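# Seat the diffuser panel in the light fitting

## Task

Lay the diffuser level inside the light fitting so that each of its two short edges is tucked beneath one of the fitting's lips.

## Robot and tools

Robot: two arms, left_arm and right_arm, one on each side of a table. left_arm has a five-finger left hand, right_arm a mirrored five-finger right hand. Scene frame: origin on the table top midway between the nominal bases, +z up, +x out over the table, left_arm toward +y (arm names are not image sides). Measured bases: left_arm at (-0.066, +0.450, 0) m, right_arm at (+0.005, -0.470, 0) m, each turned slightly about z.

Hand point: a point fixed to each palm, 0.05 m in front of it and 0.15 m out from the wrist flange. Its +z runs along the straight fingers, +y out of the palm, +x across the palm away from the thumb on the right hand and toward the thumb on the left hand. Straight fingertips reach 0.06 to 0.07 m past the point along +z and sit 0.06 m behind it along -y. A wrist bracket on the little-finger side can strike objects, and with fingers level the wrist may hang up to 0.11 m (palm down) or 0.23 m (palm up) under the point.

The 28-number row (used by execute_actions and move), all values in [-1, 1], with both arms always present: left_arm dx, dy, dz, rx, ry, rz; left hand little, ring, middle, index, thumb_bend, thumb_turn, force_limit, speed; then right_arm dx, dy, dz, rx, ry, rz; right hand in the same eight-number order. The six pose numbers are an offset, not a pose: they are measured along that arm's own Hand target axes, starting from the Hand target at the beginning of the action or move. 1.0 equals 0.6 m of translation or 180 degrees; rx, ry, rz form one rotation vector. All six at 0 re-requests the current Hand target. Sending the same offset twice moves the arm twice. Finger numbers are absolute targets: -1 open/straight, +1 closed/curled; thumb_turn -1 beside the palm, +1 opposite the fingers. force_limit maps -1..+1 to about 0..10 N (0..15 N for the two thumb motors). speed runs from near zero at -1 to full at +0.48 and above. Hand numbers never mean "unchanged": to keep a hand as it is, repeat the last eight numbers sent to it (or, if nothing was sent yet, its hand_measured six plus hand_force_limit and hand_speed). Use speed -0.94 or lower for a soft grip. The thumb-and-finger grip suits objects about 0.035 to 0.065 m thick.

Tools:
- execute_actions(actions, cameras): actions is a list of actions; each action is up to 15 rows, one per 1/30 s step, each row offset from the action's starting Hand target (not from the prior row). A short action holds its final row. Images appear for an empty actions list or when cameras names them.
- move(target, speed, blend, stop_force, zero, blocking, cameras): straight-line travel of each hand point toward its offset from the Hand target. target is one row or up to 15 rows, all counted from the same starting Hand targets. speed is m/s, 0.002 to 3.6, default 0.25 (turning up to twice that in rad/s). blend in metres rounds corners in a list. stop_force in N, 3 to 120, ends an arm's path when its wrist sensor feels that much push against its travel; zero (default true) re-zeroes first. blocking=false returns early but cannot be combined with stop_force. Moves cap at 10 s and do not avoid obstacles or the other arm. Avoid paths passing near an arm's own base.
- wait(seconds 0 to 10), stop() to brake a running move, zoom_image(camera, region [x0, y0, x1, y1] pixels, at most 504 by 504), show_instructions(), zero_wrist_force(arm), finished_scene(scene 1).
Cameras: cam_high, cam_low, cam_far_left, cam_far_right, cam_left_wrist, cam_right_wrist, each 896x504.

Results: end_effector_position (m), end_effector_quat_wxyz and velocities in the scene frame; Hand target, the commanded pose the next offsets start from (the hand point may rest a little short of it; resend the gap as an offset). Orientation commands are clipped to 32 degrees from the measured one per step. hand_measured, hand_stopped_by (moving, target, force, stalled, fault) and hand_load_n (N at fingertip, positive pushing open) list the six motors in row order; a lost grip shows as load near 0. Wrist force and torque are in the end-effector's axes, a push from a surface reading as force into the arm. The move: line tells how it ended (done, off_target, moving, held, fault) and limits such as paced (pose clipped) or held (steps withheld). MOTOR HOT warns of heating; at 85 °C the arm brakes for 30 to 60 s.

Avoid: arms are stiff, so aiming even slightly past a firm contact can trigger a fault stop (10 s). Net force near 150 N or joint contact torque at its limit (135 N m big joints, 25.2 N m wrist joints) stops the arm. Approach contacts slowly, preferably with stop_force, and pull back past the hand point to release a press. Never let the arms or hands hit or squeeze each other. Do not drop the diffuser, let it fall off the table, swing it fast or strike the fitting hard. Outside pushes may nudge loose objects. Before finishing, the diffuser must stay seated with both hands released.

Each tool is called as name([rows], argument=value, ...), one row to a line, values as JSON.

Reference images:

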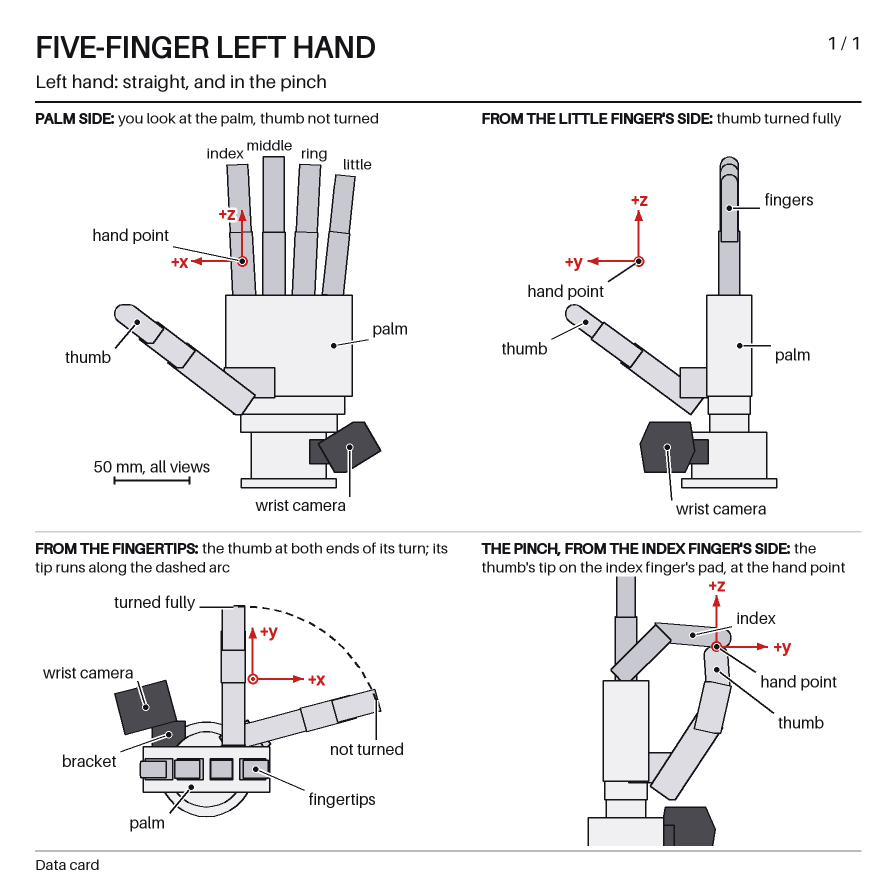

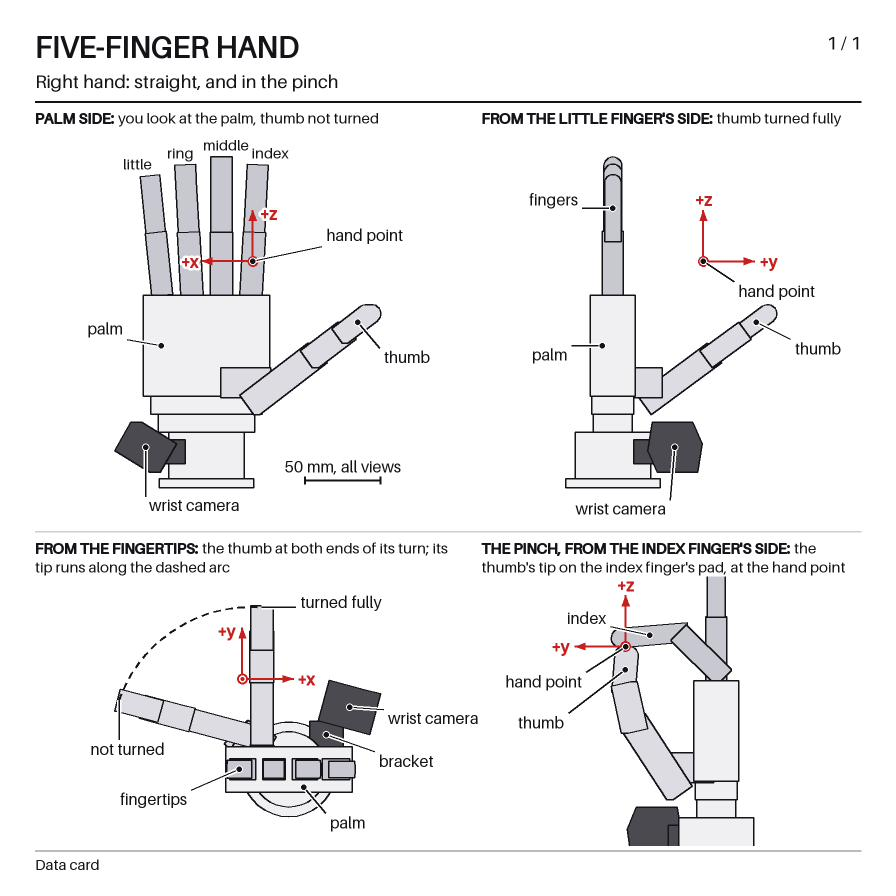

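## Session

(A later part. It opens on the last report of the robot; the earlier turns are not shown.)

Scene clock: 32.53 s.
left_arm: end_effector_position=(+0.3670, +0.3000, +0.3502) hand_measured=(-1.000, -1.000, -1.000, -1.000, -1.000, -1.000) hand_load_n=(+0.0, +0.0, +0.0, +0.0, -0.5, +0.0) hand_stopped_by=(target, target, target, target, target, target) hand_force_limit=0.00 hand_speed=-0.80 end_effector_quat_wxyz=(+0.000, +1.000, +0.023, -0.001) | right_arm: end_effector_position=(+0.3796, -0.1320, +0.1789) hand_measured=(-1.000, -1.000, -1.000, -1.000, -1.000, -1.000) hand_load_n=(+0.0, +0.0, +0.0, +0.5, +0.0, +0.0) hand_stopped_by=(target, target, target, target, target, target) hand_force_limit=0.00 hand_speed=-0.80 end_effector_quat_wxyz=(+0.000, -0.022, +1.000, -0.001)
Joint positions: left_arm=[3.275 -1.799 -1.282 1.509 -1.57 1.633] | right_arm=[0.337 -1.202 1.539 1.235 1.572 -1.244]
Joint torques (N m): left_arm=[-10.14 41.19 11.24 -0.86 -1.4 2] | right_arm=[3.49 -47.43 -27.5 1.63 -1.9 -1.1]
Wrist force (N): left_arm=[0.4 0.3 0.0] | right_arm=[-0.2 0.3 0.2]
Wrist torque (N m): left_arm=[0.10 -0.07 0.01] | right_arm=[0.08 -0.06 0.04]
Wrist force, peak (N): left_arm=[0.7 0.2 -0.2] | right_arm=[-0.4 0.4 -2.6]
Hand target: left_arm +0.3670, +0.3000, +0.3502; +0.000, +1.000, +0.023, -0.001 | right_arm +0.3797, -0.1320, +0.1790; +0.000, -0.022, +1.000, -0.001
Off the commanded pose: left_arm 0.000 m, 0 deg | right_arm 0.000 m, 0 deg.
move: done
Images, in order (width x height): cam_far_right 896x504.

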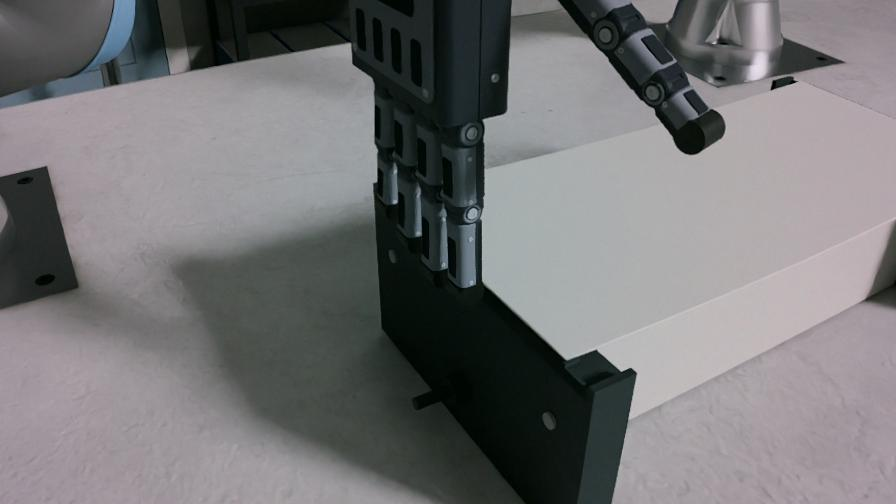

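Now push +y.

move(target=[0,0,0,0,0,0,-1,-1,-1,-1,-1,-1,0,-0.8,0,0.035,0,0,0,0,-1,-1,-1,-1,-1,-1,0,-0.8], speed=0.04, stop_force=15, cameras=["cam_far_left","cam_far_right","cam_right_wrist"])

zoom_image(camera="cam_far_right", region=[380, 130, 660, 410])

zoom_image(camera="cam_far_left", region=[400, 180, 680, 440])

Scene clock: 34.23 s.
left_arm: end_effector_position=(+0.3670, +0.3000, +0.3502) hand_measured=(-1.000, -1.000, -1.000, -1.000, -1.000, -1.000) hand_load_n=(+0.0, +0.0, +0.0, +0.0, +0.0, +0.0) hand_stopped_by=(target, target, target, target, target, target) hand_force_limit=0.00 hand_speed=-0.80 end_effector_quat_wxyz=(+0.000, +1.000, +0.023, -0.001) | right_arm: end_effector_position=(+0.3787, -0.1110, +0.1790) hand_measured=(-1.000, -1.000, -1.000, -1.000, -1.000, -1.000) hand_load_n=(+0.0, +0.0, -0.5, +0.0, +0.0, +0.0) hand_stopped_by=(target, target, target, target, target, target) hand_force_limit=0.00 hand_speed=-0.80 end_effector_quat_wxyz=(+0.000, -0.022, +1.000, -0.001)
Joint positions: left_arm=[3.275 -1.799 -1.282 1.509 -1.57 1.633] | right_arm=[0.383 -1.173 1.497 1.247 1.572 -1.198]
Joint torques (N m): left_arm=[-11.16 41.58 12.34 -0.85 -1.16 2.25] | right_arm=[-10.29 -45.23 -2.3 -0.37 1.98 -1.66]
Wrist force (N): left_arm=[0.2 0.2 -0.1] | right_arm=[0.0 1.0 -6.1]
Wrist torque (N m): left_arm=[0.07 -0.04 0.00] | right_arm=[0.44 0.08 0.13]
Wrist force, peak (N): left_arm=[0.5 0.5 -0.3] | right_arm=[-0.1 -4.3 -6.8]
Hand target: left_arm +0.3670, +0.3000, +0.3502; +0.000, +1.000, +0.023, -0.001 | right_arm +0.3787, -0.1110, +0.1790; +0.000, -0.022, +1.000, -0.001
Off the commanded pose: left_arm 0.000 m, 0 deg | right_arm 0.000 m, 0 deg.
move: done
camera_calibration:
cam_right_wrist: T_world_to_cam=[[-0.335248, 0.94213, 0.000692076, 0.230645], [0.813449, 0.289088, 0.504707, -0.365699], [0.475299, 0.169765, -0.86329, 0.10857], [0, 0, 0, 1]] pos_world=[0.323197, -0.13001, 0.278139]
Images, in order (width x height): cam_far_left 896x504, cam_far_right 896x504, cam_right_wrist 896x504.

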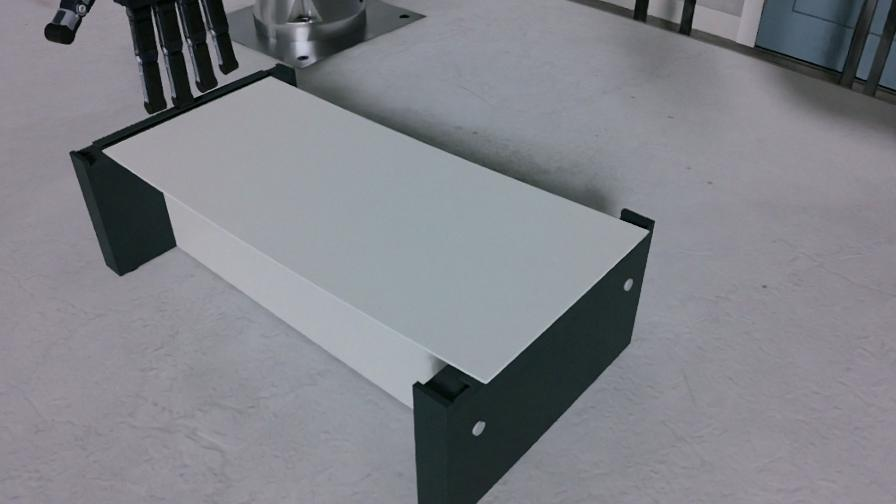

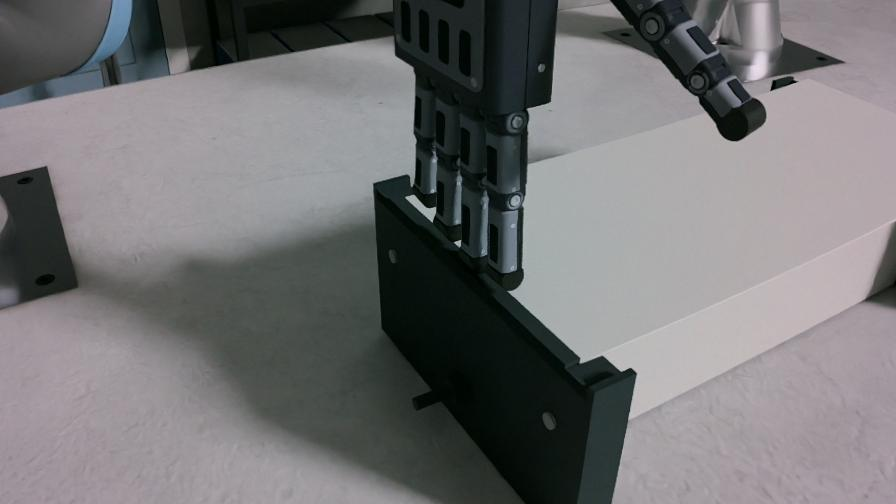

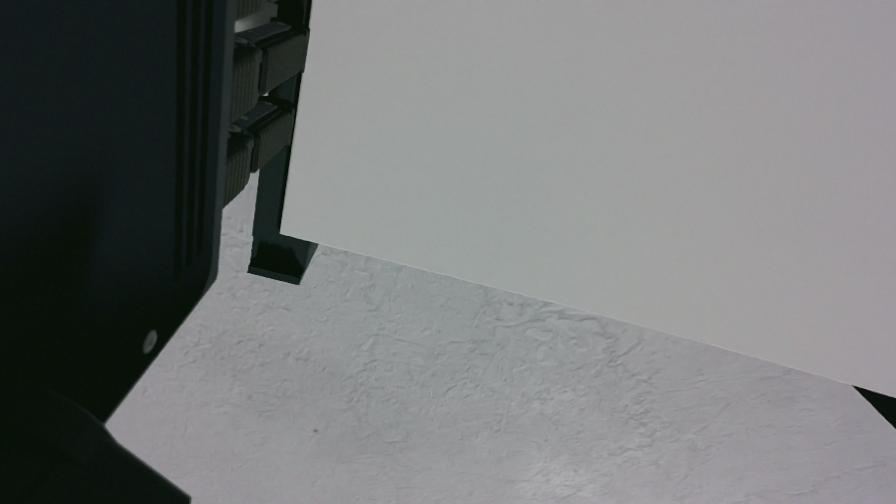

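Scaled by 1.800 from the camera's 896x504 image, which has a finer 1280x720 frame.

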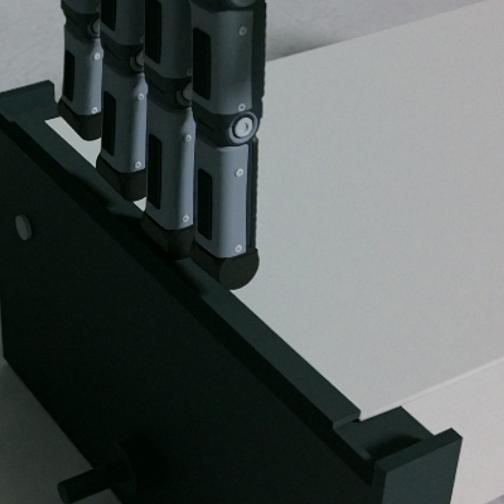

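Scaled by 1.800 from the camera's 896x504 image, which has a finer 1280x720 frame.

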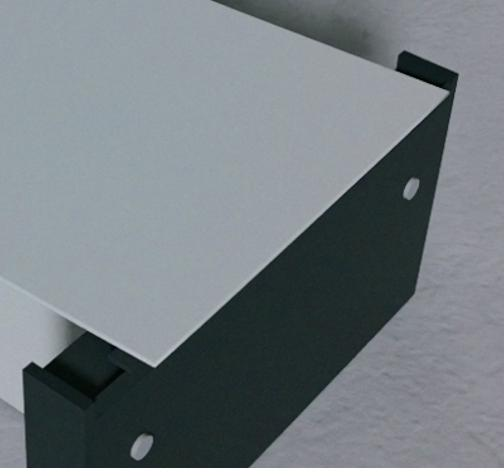

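move([
  [0,0,0,0,0,0,-1,-1,-1,-1,-1,-1,0,-0.8,0,0,-0.07,0,0,0,-1,-1,-1,-1,-1,-1,0,-0.8],
  [0,0,0,0,0,0,-1,-1,-1,-1,-1,-1,0,-0.8,0,-0.08,-0.15,0,0,0,-1,-1,-1,-1,-1,-1,0,-0.8],
], speed=0.15, blend=[0.01,0], cameras=["cam_far_left","cam_far_right","cam_right_wrist","cam_left_wrist"])

zoom_image(camera="cam_far_right", region=[360, 150, 660, 430])

zoom_image(camera="cam_far_left", region=[60, 50, 300, 220])

zoom_image(camera="cam_right_wrist", region=[300, 0, 520, 300])

Scene clock: 35.60 s.
left_arm: end_effector_position=(+0.3670, +0.3000, +0.3502) hand_measured=(-1.000, -1.000, -1.000, -1.000, -1.000, -1.000) hand_load_n=(+0.0, +0.0, +0.0, +0.0, +0.0, +0.0) hand_stopped_by=(target, target, target, target, target, target) hand_force_limit=0.00 hand_speed=-0.80 end_effector_quat_wxyz=(+0.000, +1.000, +0.023, -0.001) | right_arm: end_effector_position=(+0.3809, -0.1588, +0.2691) hand_measured=(-1.000, -1.000, -1.000, -1.000, -1.000, -1.000) hand_load_n=(+0.0, +0.0, +0.5, +0.0, +0.0, +0.0) hand_stopped_by=(target, target, target, target, target, target) hand_force_limit=0.00 hand_speed=-0.80 end_effector_quat_wxyz=(+0.000, -0.022, +1.000, -0.001)
Joint positions: left_arm=[3.275 -1.799 -1.282 1.509 -1.57 1.633] | right_arm=[0.275 -1.289 1.42 1.44 1.572 -1.306]
Joint torques (N m): left_arm=[-11.14 41.58 11.44 -0.92 -1.11 2.21] | right_arm=[-2.85 -23.31 -8.05 1.65 -1.54 0.1]
Wrist force (N): left_arm=[0.4 0.2 -0.3] | right_arm=[-0.4 0.2 0.3]
Wrist torque (N m): left_arm=[0.10 -0.07 0.01] | right_arm=[0.07 -0.04 0.02]
Wrist force, peak (N): left_arm=[0.5 0.2 -0.4] | right_arm=[-0.1 1.1 -6.5]
Hand target: left_arm +0.3670, +0.3000, +0.3502; +0.000, +1.000, +0.023, -0.001 | right_arm +0.3808, -0.1589, +0.2690; +0.000, -0.022, +1.000, -0.001
Off the commanded pose: left_arm 0.000 m, 0 deg | right_arm 0.000 m, 0 deg.
move: done
camera_calibration:
cam_left_wrist: T_world_to_cam=[[0.227336, 0.972972, 0.0405305, -0.394796], [0.809363, -0.211926, 0.547739, -0.426276], [0.541525, -0.0917172, -0.835667, 0.23835], [0, 0, 0, 1]] pos_world=[0.305691, 0.315647, 0.448671]
cam_right_wrist: T_world_to_cam=[[-0.335178, 0.942155, 0.000619285, 0.276329], [0.813294, 0.289003, 0.505005, -0.399138], [0.475614, 0.16977, -0.863116, 0.193303], [0, 0, 0, 1]] pos_world=[0.325298, -0.17781, 0.368239]
Images, in order (width x height): cam_far_left 896x504, cam_far_right 896x504, cam_left_wrist 896x504, cam_right_wrist 896x504.

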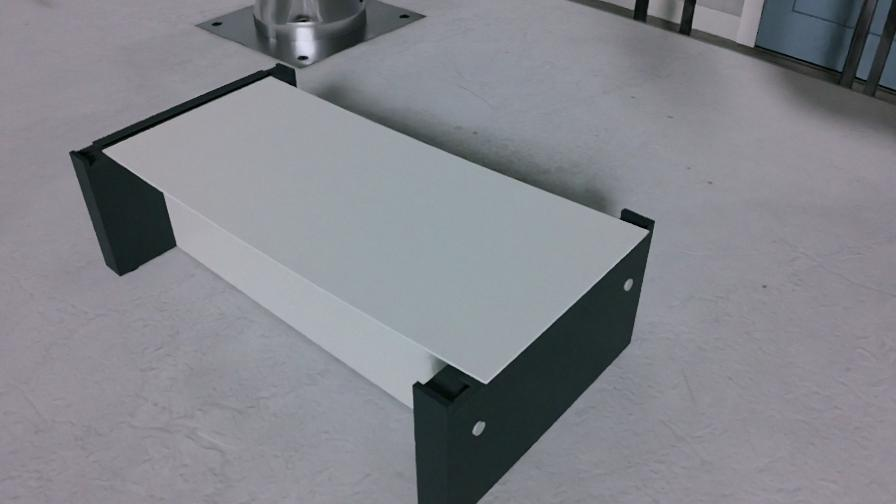

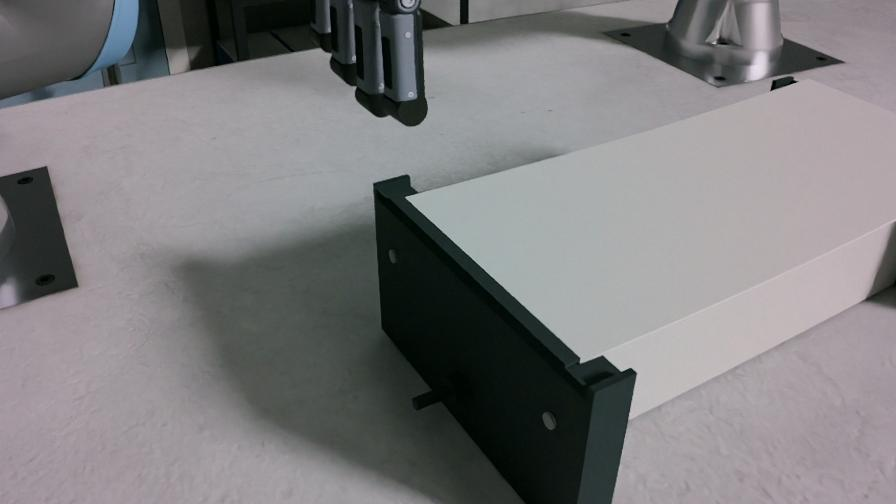

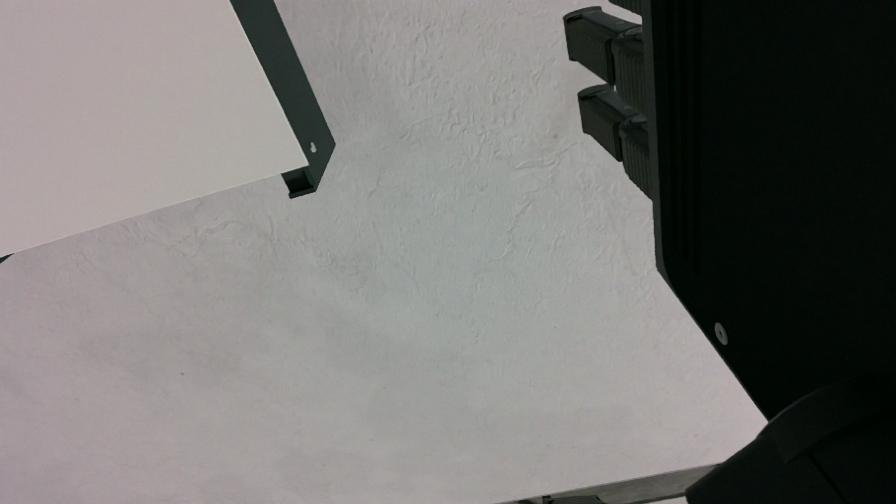

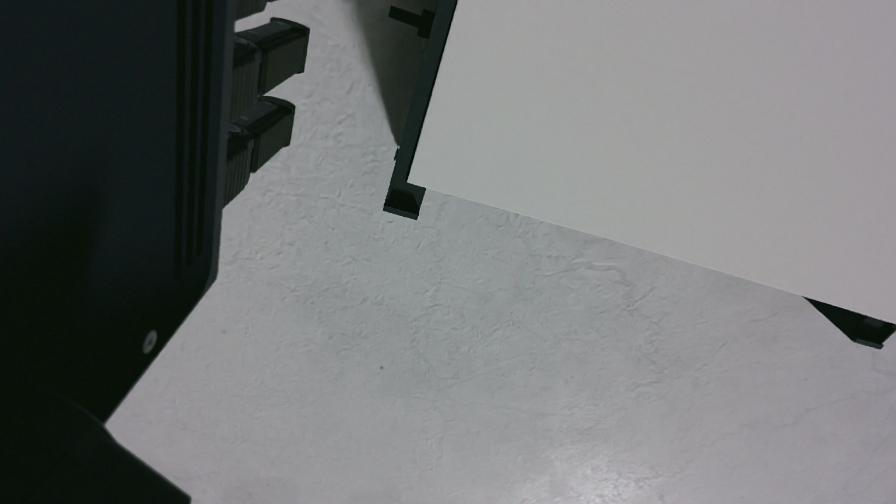

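Scaled by 1.680 from the camera's 896x504 image, which has a finer 1280x720 frame.

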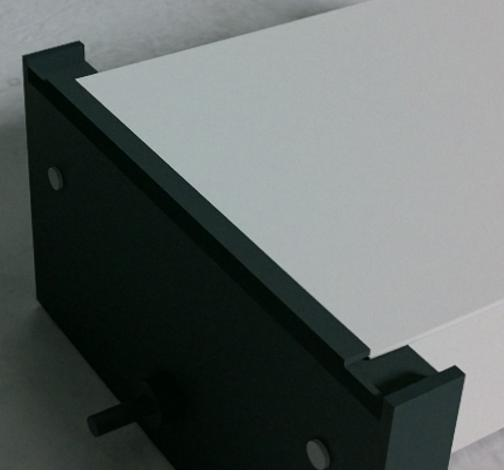

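Scaled by 2.100 from the camera's 896x504 image, which has a finer 1280x720 frame.

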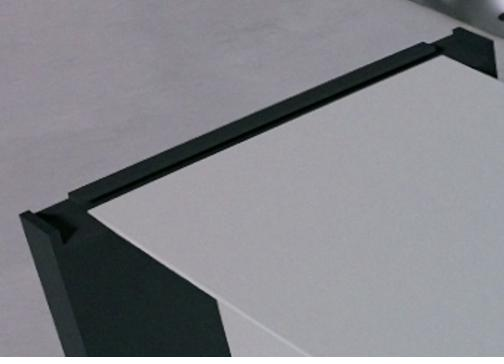

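Scaled by 1.680 from the camera's 896x504 image, which has a finer 1280x720 frame.

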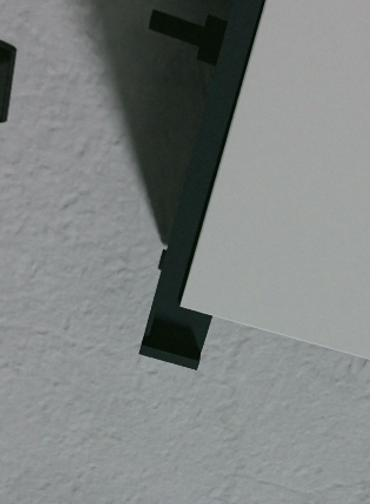

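move([
  [0,0.2978,0.2587,0,0,0,-1,-1,-1,-1,-1,-1,0,-0.8,0,0,0,0,0,0,-1,-1,-1,-1,-1,-1,0,-0.8],
  [0,0.2978,0.3087,0,0,0,-1,-1,-1,-1,-1,-1,0,-0.8,0,0,0,0,0,0,-1,-1,-1,-1,-1,-1,0,-0.8],
], speed=[0.25,0.015], stop_force=3, cameras=["cam_far_left","cam_far_right","cam_left_wrist","cam_low"])

zoom_image(camera="cam_far_left", region=[400, 150, 700, 440])

Scene clock: 38.97 s.
left_arm: end_effector_position=(+0.3749, +0.1214, +0.1808) hand_measured=(-1.000, -1.000, -1.000, -1.000, -1.000, -1.000) hand_load_n=(+0.0, +0.0, +0.0, +0.0, +0.0, -0.5) hand_stopped_by=(target, target, target, target, target, target) hand_force_limit=0.00 hand_speed=-0.80 end_effector_quat_wxyz=(+0.000, +1.000, +0.023, -0.001) | right_arm: end_effector_position=(+0.3808, -0.1589, +0.2690) hand_measured=(-1.000, -1.000, -1.000, -1.000, -1.000, -1.000) hand_load_n=(+0.0, +0.0, +0.0, +0.0, +0.0, +0.0) hand_stopped_by=(target, target, target, target, target, target) hand_force_limit=0.00 hand_speed=-0.80 end_effector_quat_wxyz=(+0.000, -0.022, +1.000, -0.001)
Joint positions: left_arm=[2.86 -2.043 -1.383 1.854 -1.57 1.218] | right_arm=[0.275 -1.289 1.42 1.44 1.572 -1.306]
Joint torques (N m): left_arm=[-10.9 49.63 25.27 -1.23 -0.25 -2.8] | right_arm=[-10.66 -16.84 -5.2 4.12 -2.05 -1.8]
Wrist force (N): left_arm=[0.5 -0.1 -3.0] | right_arm=[-0.3 0.2 0.4]
Wrist torque (N m): left_arm=[0.23 -0.14 -0.03] | right_arm=[0.08 -0.07 0.04]
Wrist force, peak (N): left_arm=[0.7 0.2 -12.9] | right_arm=[-0.3 0.5 0.4]
Hand target: left_arm +0.3749, +0.1214, +0.1808; +0.000, +1.000, +0.023, -0.001 (not the last commanded pose) | right_arm +0.3808, -0.1589, +0.2690; +0.000, -0.022, +1.000, -0.001
Off the commanded pose: left_arm 0.016 m, 0 deg | right_arm 0.000 m, 0 deg.
move: contact (left_arm); path passed 1 of 2 targets
camera_calibration:
cam_left_wrist: T_world_to_cam=[[0.227353, 0.972969, 0.0405143, -0.215953], [0.809406, -0.211938, 0.547671, -0.377726], [0.541454, -0.091722, -0.835712, 0.0761654], [0, 0, 0, 1]] pos_world=[0.313591, 0.137047, 0.279271]
Images, in order (width x height): cam_low 896x504, cam_far_left 896x504, cam_far_right 896x504, cam_left_wrist 896x504.

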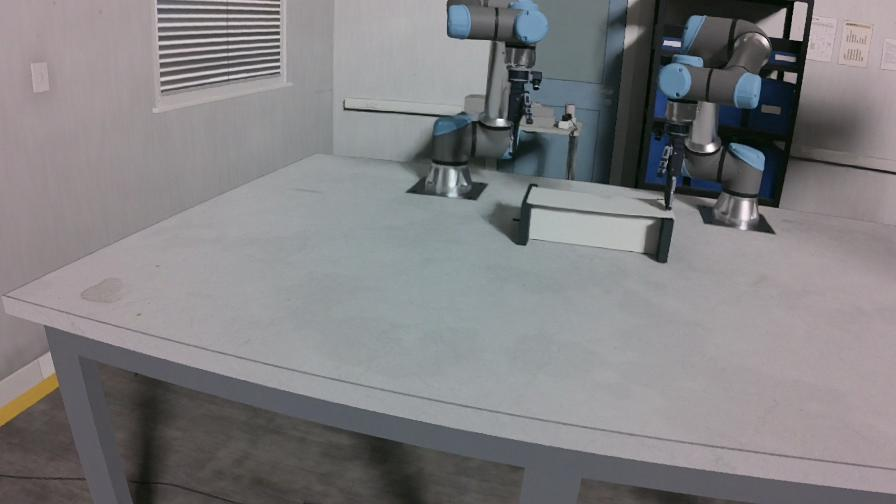

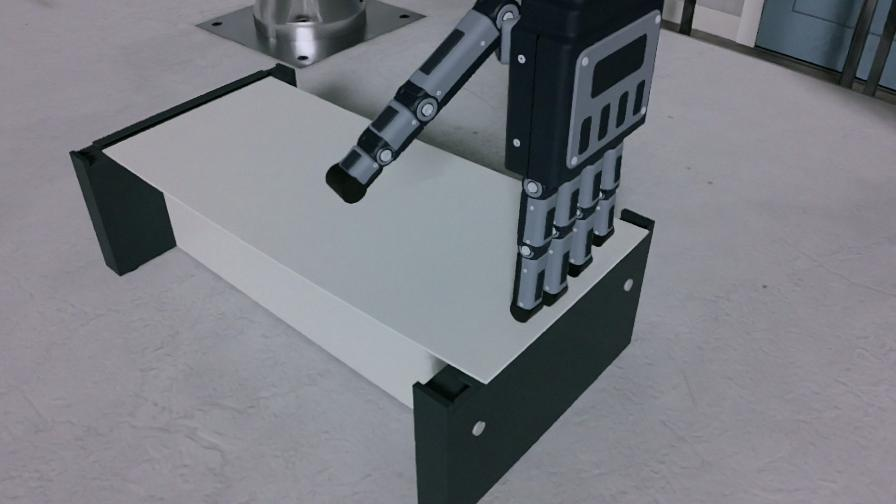

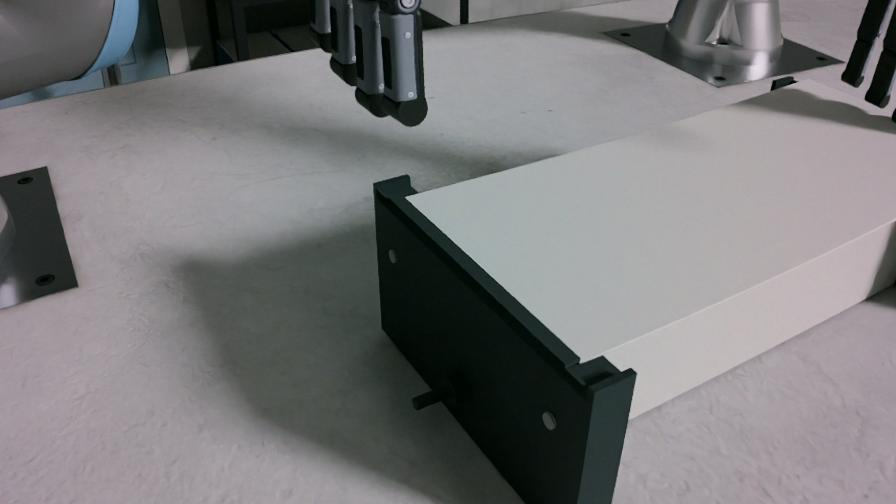

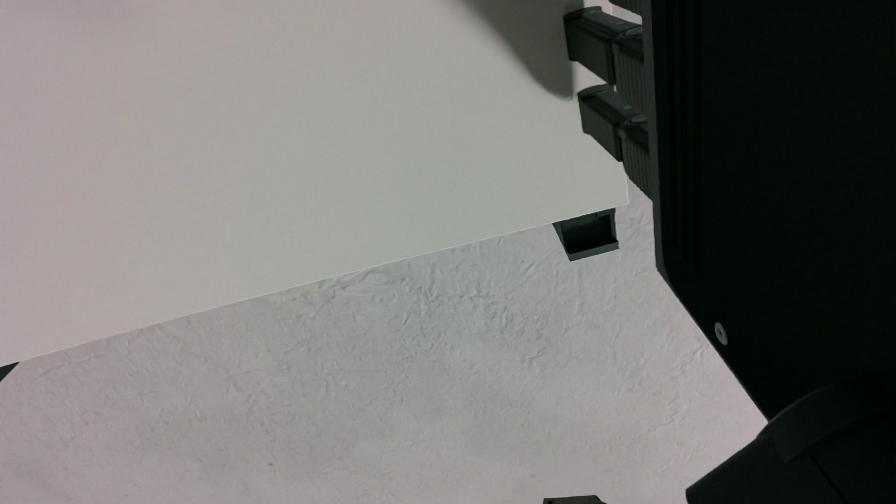

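Scaled by 1.680 from the camera's 896x504 image, which has a finer 1280x720 frame.

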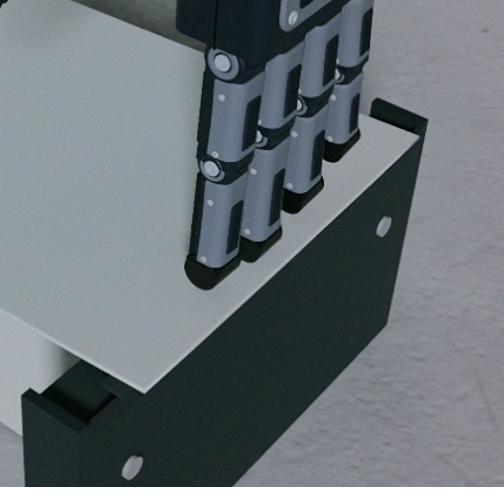

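move([
  [0,0,-0.015,0,0,0,-1,-1,-1,-1,-1,-1,0,-0.8,0,0,0,0,0,0,-1,-1,-1,-1,-1,-1,0,-0.8],
  [0,-0.0393,-0.015,0,0,0,-1,-1,-1,-1,-1,-1,0,-0.8,0,0,0,0,0,0,-1,-1,-1,-1,-1,-1,0,-0.8],
  [0,-0.0393,0.0022,0,0,0,-1,-1,-1,-1,-1,-1,0,-0.8,0,0,0,0,0,0,-1,-1,-1,-1,-1,-1,0,-0.8],
], speed=0.1, blend=[0.004,0.004,0])

move(target=[0,0.0317,0,0,0,0,-1,-1,-1,-1,-1,-1,0,-0.8,0,0,0,0,0,0,-1,-1,-1,-1,-1,-1,0,-0.8], speed=0.04, stop_force=15, cameras=["cam_far_left","cam_far_right","cam_left_wrist","cam_low","cam_right_wrist"])

zoom_image(camera="cam_far_left", region=[400, 150, 700, 440])

zoom_image(camera="cam_far_right", region=[360, 150, 660, 430])

Scene clock: 40.53 s.
left_arm: end_effector_position=(+0.3738, +0.1450, +0.1794) hand_measured=(-1.000, -1.000, -1.000, -1.000, -1.000, -1.000) hand_load_n=(+0.0, +0.0, +0.0, +0.0, +0.0, +0.0) hand_stopped_by=(target, target, target, target, target, target) hand_force_limit=0.00 hand_speed=-0.80 end_effector_quat_wxyz=(+0.000, +1.000, +0.023, -0.001) | right_arm: end_effector_position=(+0.3808, -0.1589, +0.2690) hand_measured=(-1.000, -1.000, -1.000, -1.000, -1.000, -1.000) hand_load_n=(+0.0, -0.5, +0.0, +0.0, -0.5, +0.0) hand_stopped_by=(target, target, target, target, target, target) hand_force_limit=0.00 hand_speed=-0.80 end_effector_quat_wxyz=(+0.000, -0.022, +1.000, -0.001)
Joint positions: left_arm=[2.908 -2.012 -1.433 1.873 -1.57 1.266] | right_arm=[0.275 -1.289 1.42 1.44 1.572 -1.306]
Joint torques (N m): left_arm=[-7.59 48.83 20.87 -2.07 1.7 -1.51] | right_arm=[-10.89 -17.53 -5.63 4.09 -2.02 -2.01]
Wrist force (N): left_arm=[0.3 0.0 -0.4] | right_arm=[-0.1 0.5 0.3]
Wrist torque (N m): left_arm=[0.05 -0.07 0.05] | right_arm=[0.11 -0.10 0.05]
Wrist force, peak (N): left_arm=[0.4 0.2 -3.8] | right_arm=[-0.1 0.4 0.5]
Hand target: left_arm +0.3738, +0.1450, +0.1794; +0.000, +1.000, +0.023, -0.001 | right_arm +0.3808, -0.1589, +0.2690; +0.000, -0.022, +1.000, -0.001
Off the commanded pose: left_arm 0.000 m, 0 deg | right_arm 0.000 m, 0 deg.
move: done

Scene clock: 42.00 s.
left_arm: end_effector_position=(+0.3747, +0.1260, +0.1794) hand_measured=(-1.000, -1.000, -1.000, -1.000, -1.000, -1.000) hand_load_n=(+0.0, +0.0, +1.0, +0.0, +0.0, +0.0) hand_stopped_by=(target, target, target, target, target, target) hand_force_limit=0.00 hand_speed=-0.80 end_effector_quat_wxyz=(+0.000, +1.000, +0.023, -0.001) | right_arm: end_effector_position=(+0.3808, -0.1589, +0.2690) hand_measured=(-1.000, -1.000, -1.000, -1.000, -1.000, -1.000) hand_load_n=(+0.0, +0.0, +0.0, +0.0, +0.0, +0.0) hand_stopped_by=(target, target, target, target, target, target) hand_force_limit=0.00 hand_speed=-0.80 end_effector_quat_wxyz=(+0.000, -0.022, +1.000, -0.001)
Joint positions: left_arm=[2.869 -2.038 -1.394 1.86 -1.57 1.227] | right_arm=[0.275 -1.289 1.42 1.44 1.572 -1.306]
Joint torques (N m): left_arm=[9.58 44.82 7.8 1.15 4.33 2.57] | right_arm=[-10.14 -17.28 -5.62 3.9 -1.87 -2.13]
Wrist force (N): left_arm=[0.7 -9.1 -12.5] | right_arm=[-0.2 0.4 0.3]
Wrist torque (N m): left_arm=[1.33 -0.31 0.20] | right_arm=[0.09 -0.08 0.04]
Wrist force, peak (N): left_arm=[0.6 -12.1 -12.8] | right_arm=[-0.3 0.4 0.4]
Hand target: left_arm +0.3747, +0.1260, +0.1794; +0.000, +1.000, +0.023, -0.001 | right_arm +0.3808, -0.1589, +0.2690; +0.000, -0.022, +1.000, -0.001
Off the commanded pose: left_arm 0.000 m, 0 deg | right_arm 0.000 m, 0 deg.
move: done
camera_calibration:
cam_left_wrist: T_world_to_cam=[[0.227336, 0.972972, 0.0405305, -0.220326], [0.809363, -0.211926, 0.547739, -0.37583], [0.541525, -0.0917172, -0.835667, 0.07549], [0, 0, 0, 1]] pos_world=[0.313391, 0.141647, 0.277871]
cam_right_wrist: T_world_to_cam=[[-0.335248, 0.94213, 0.000692076, 0.276287], [0.813449, 0.289088, 0.504707, -0.398931], [0.475299, 0.169765, -0.86329, 0.19343], [0, 0, 0, 1]] pos_world=[0.325197, -0.17781, 0.368139]
Images, in order (width x height): cam_low 896x504, cam_far_left 896x504, cam_far_right 896x504, cam_left_wrist 896x504, cam_right_wrist 896x504.

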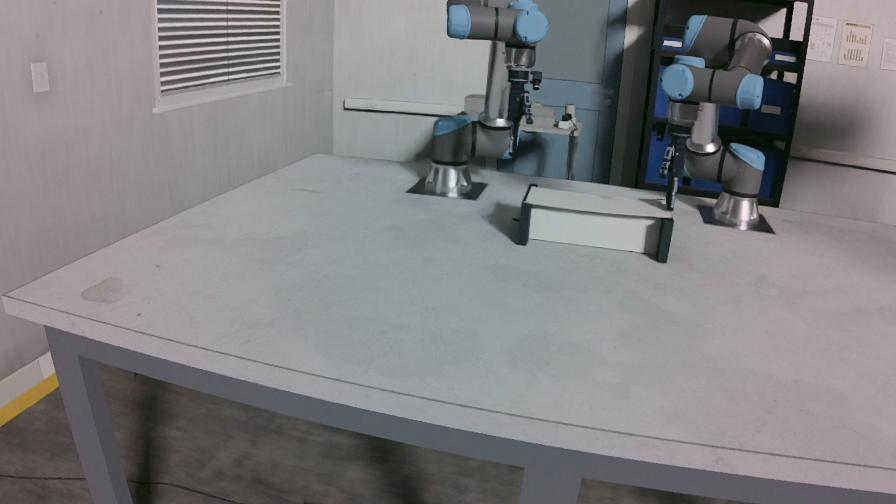

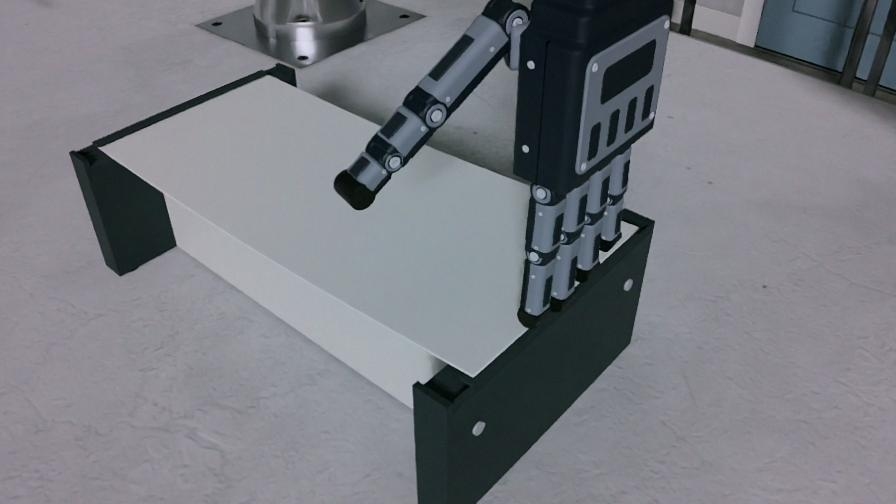

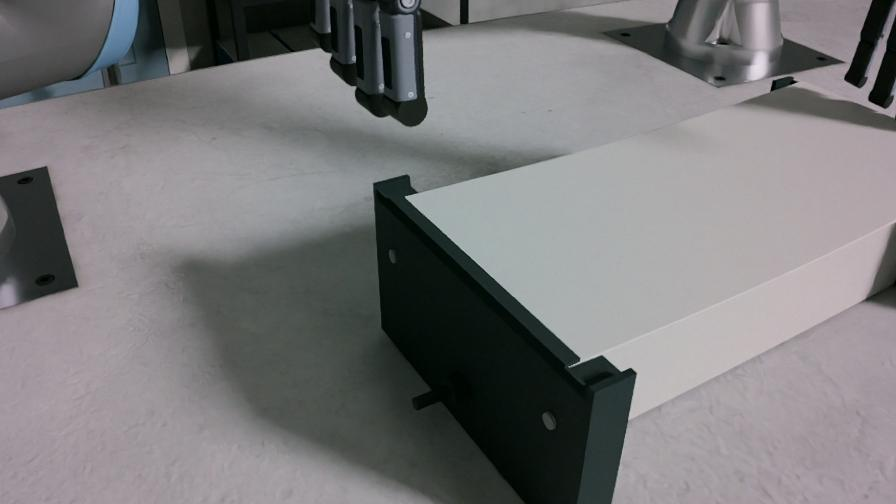

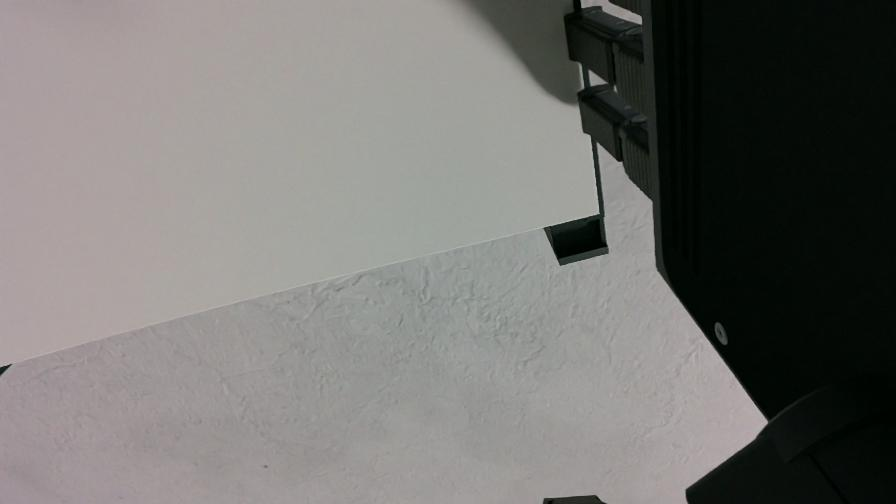

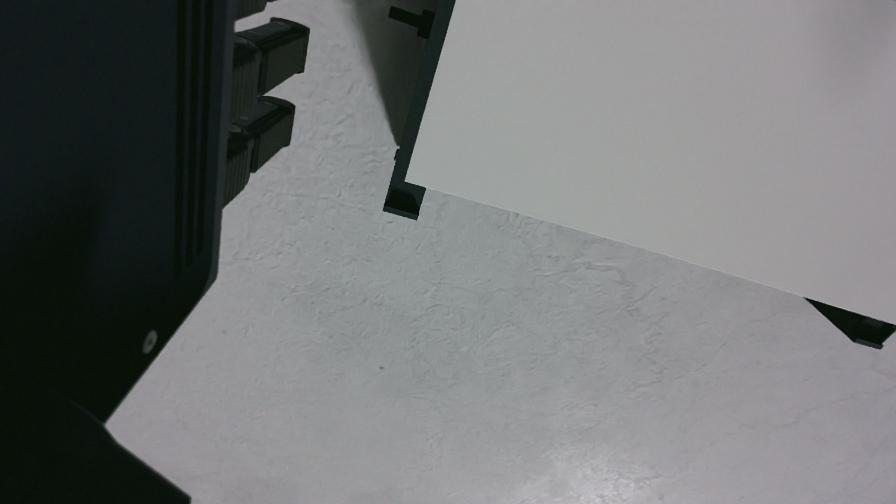

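Scaled by 1.680 from the camera's 896x504 image, which has a finer 1280x720 frame.

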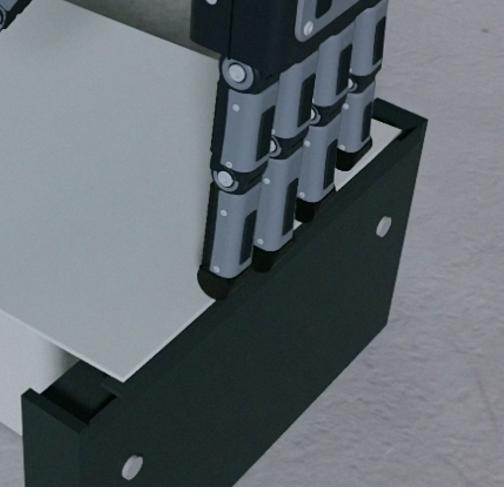

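Scaled by 1.680 from the camera's 896x504 image, which has a finer 1280x720 frame.

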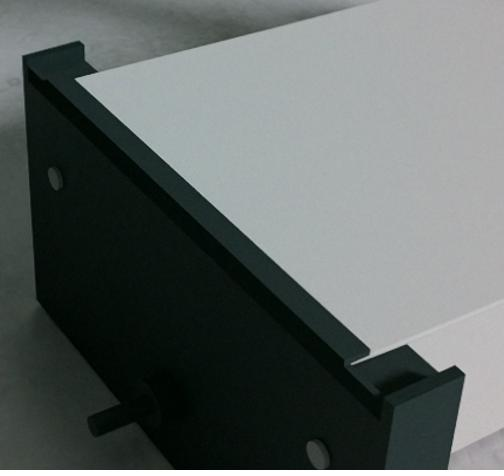

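zoom_image(camera="cam_far_left", region=[480, 240, 600, 360])

zoom_image(camera="cam_far_left", region=[570, 170, 690, 290])

zoom_image(camera="cam_left_wrist", region=[530, 0, 690, 240])

Scaled by 4.200 from the camera's 896x504 image, which has a finer 1280x720 frame.

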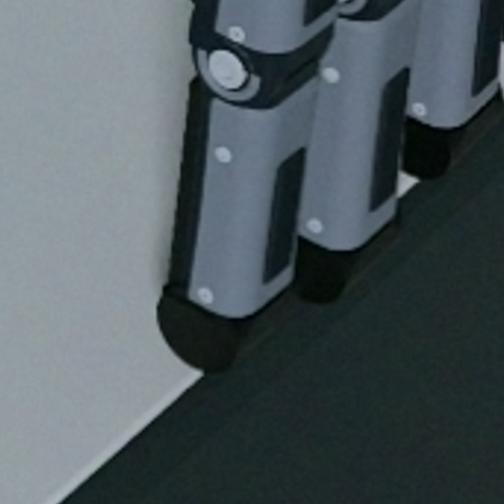

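Scaled by 4.200 from the camera's 896x504 image, which has a finer 1280x720 frame.

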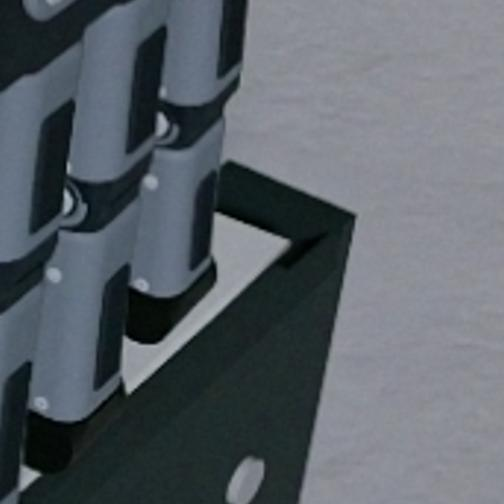

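Scaled by 2.100 from the camera's 896x504 image, which has a finer 1280x720 frame.

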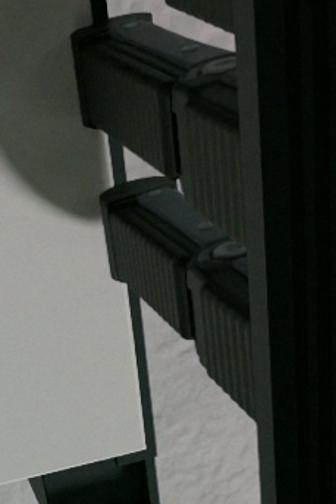

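move(target=[0,0.0067,0,0,0,0,-1,-1,-1,-1,-1,-1,0,-0.8,0,0,0,0,0,0,-1,-1,-1,-1,-1,-1,0,-0.8], speed=0.02, stop_force=15, cameras=["cam_far_left","cam_far_right","cam_low"])

zoom_image(camera="cam_far_left", region=[430, 200, 670, 420])

zoom_image(camera="cam_low", region=[500, 160, 700, 280])

Scene clock: 44.10 s.
left_arm: end_effector_position=(+0.3749, +0.1220, +0.1794) hand_measured=(-1.000, -1.000, -1.000, -1.000, -1.000, -1.000) hand_load_n=(+0.0, +0.0, +2.0, +0.0, +0.0, +0.0) hand_stopped_by=(target, target, target, target, target, target) hand_force_limit=0.00 hand_speed=-0.80 end_effector_quat_wxyz=(+0.000, +1.000, +0.023, -0.001) | right_arm: end_effector_position=(+0.3808, -0.1589, +0.2690) hand_measured=(-1.000, -1.000, -1.000, -1.000, -1.000, -1.000) hand_load_n=(+0.0, +0.0, +0.0, +0.0, -0.5, +0.0) hand_stopped_by=(target, target, target, target, target, target) hand_force_limit=0.00 hand_speed=-0.80 end_effector_quat_wxyz=(+0.000, -0.022, +1.000, -0.001)
Joint positions: left_arm=[2.861 -2.044 -1.386 1.858 -1.57 1.219] | right_arm=[0.275 -1.289 1.42 1.44 1.572 -1.306]
Joint torques (N m): left_arm=[7.7 33.96 1.44 3.12 5 2.68] | right_arm=[-9.16 -17.24 -6.78 4.08 -1.94 -2.11]
Wrist force (N): left_arm=[1.0 -11.7 -33.8] | right_arm=[-0.3 0.3 0.3]
Wrist torque (N m): left_arm=[2.83 -0.73 0.31] | right_arm=[0.08 -0.07 0.03]
Wrist force, peak (N): left_arm=[1.0 -12.2 -33.9] | right_arm=[-0.3 0.4 0.4]
Hand target: left_arm +0.3749, +0.1220, +0.1794; +0.000, +1.000, +0.023, -0.001 | right_arm +0.3808, -0.1589, +0.2690; +0.000, -0.022, +1.000, -0.001
Off the commanded pose: left_arm 0.000 m, 0 deg | right_arm 0.000 m, 0 deg.
move: done
Images, in order (width x height): cam_low 896x504, cam_far_left 896x504, cam_far_right 896x504.

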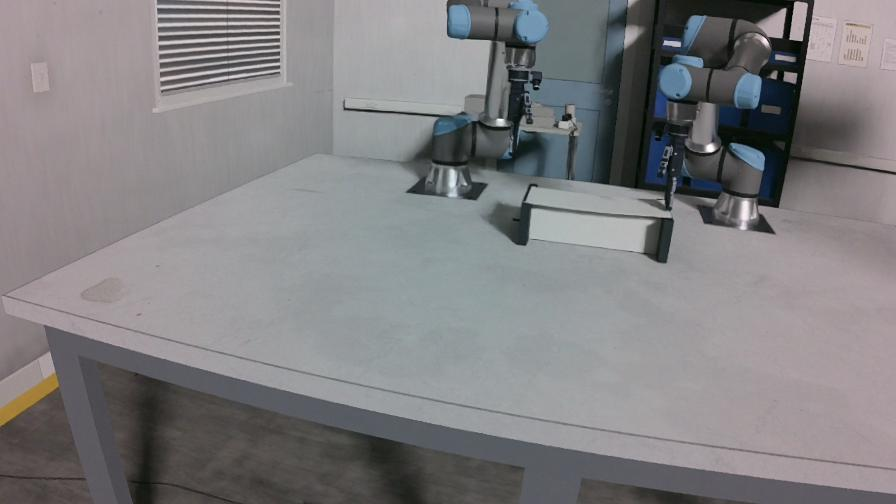

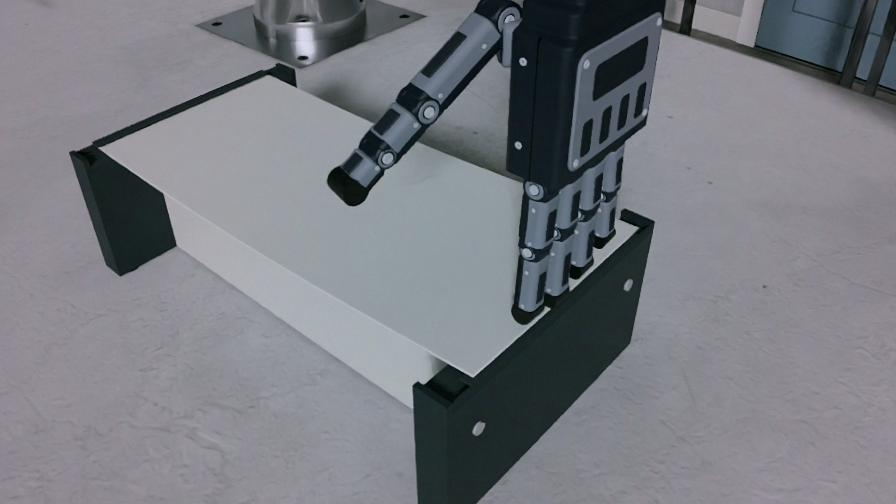

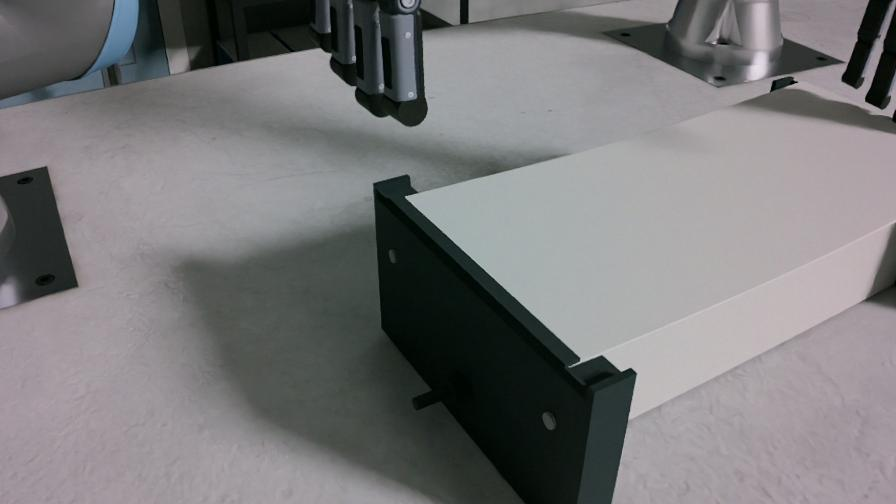

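Scaled by 2.100 from the camera's 896x504 image, which has a finer 1280x720 frame.

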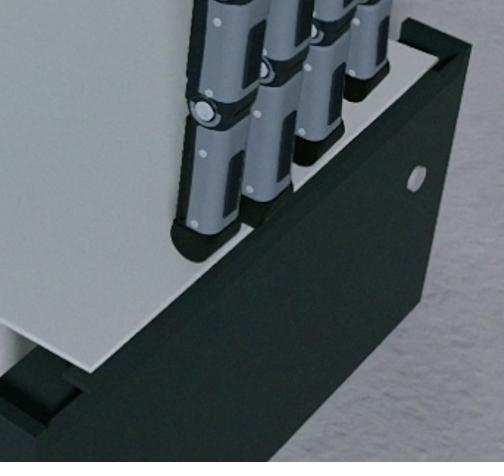

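Scaled by 2.520 from the camera's 896x504 image, which has a finer 1280x720 frame.

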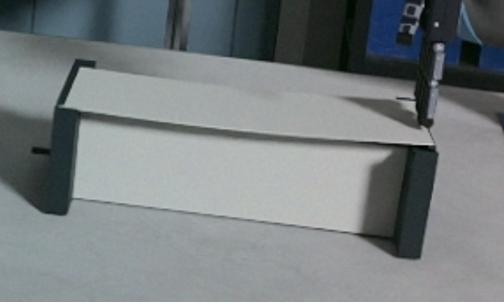

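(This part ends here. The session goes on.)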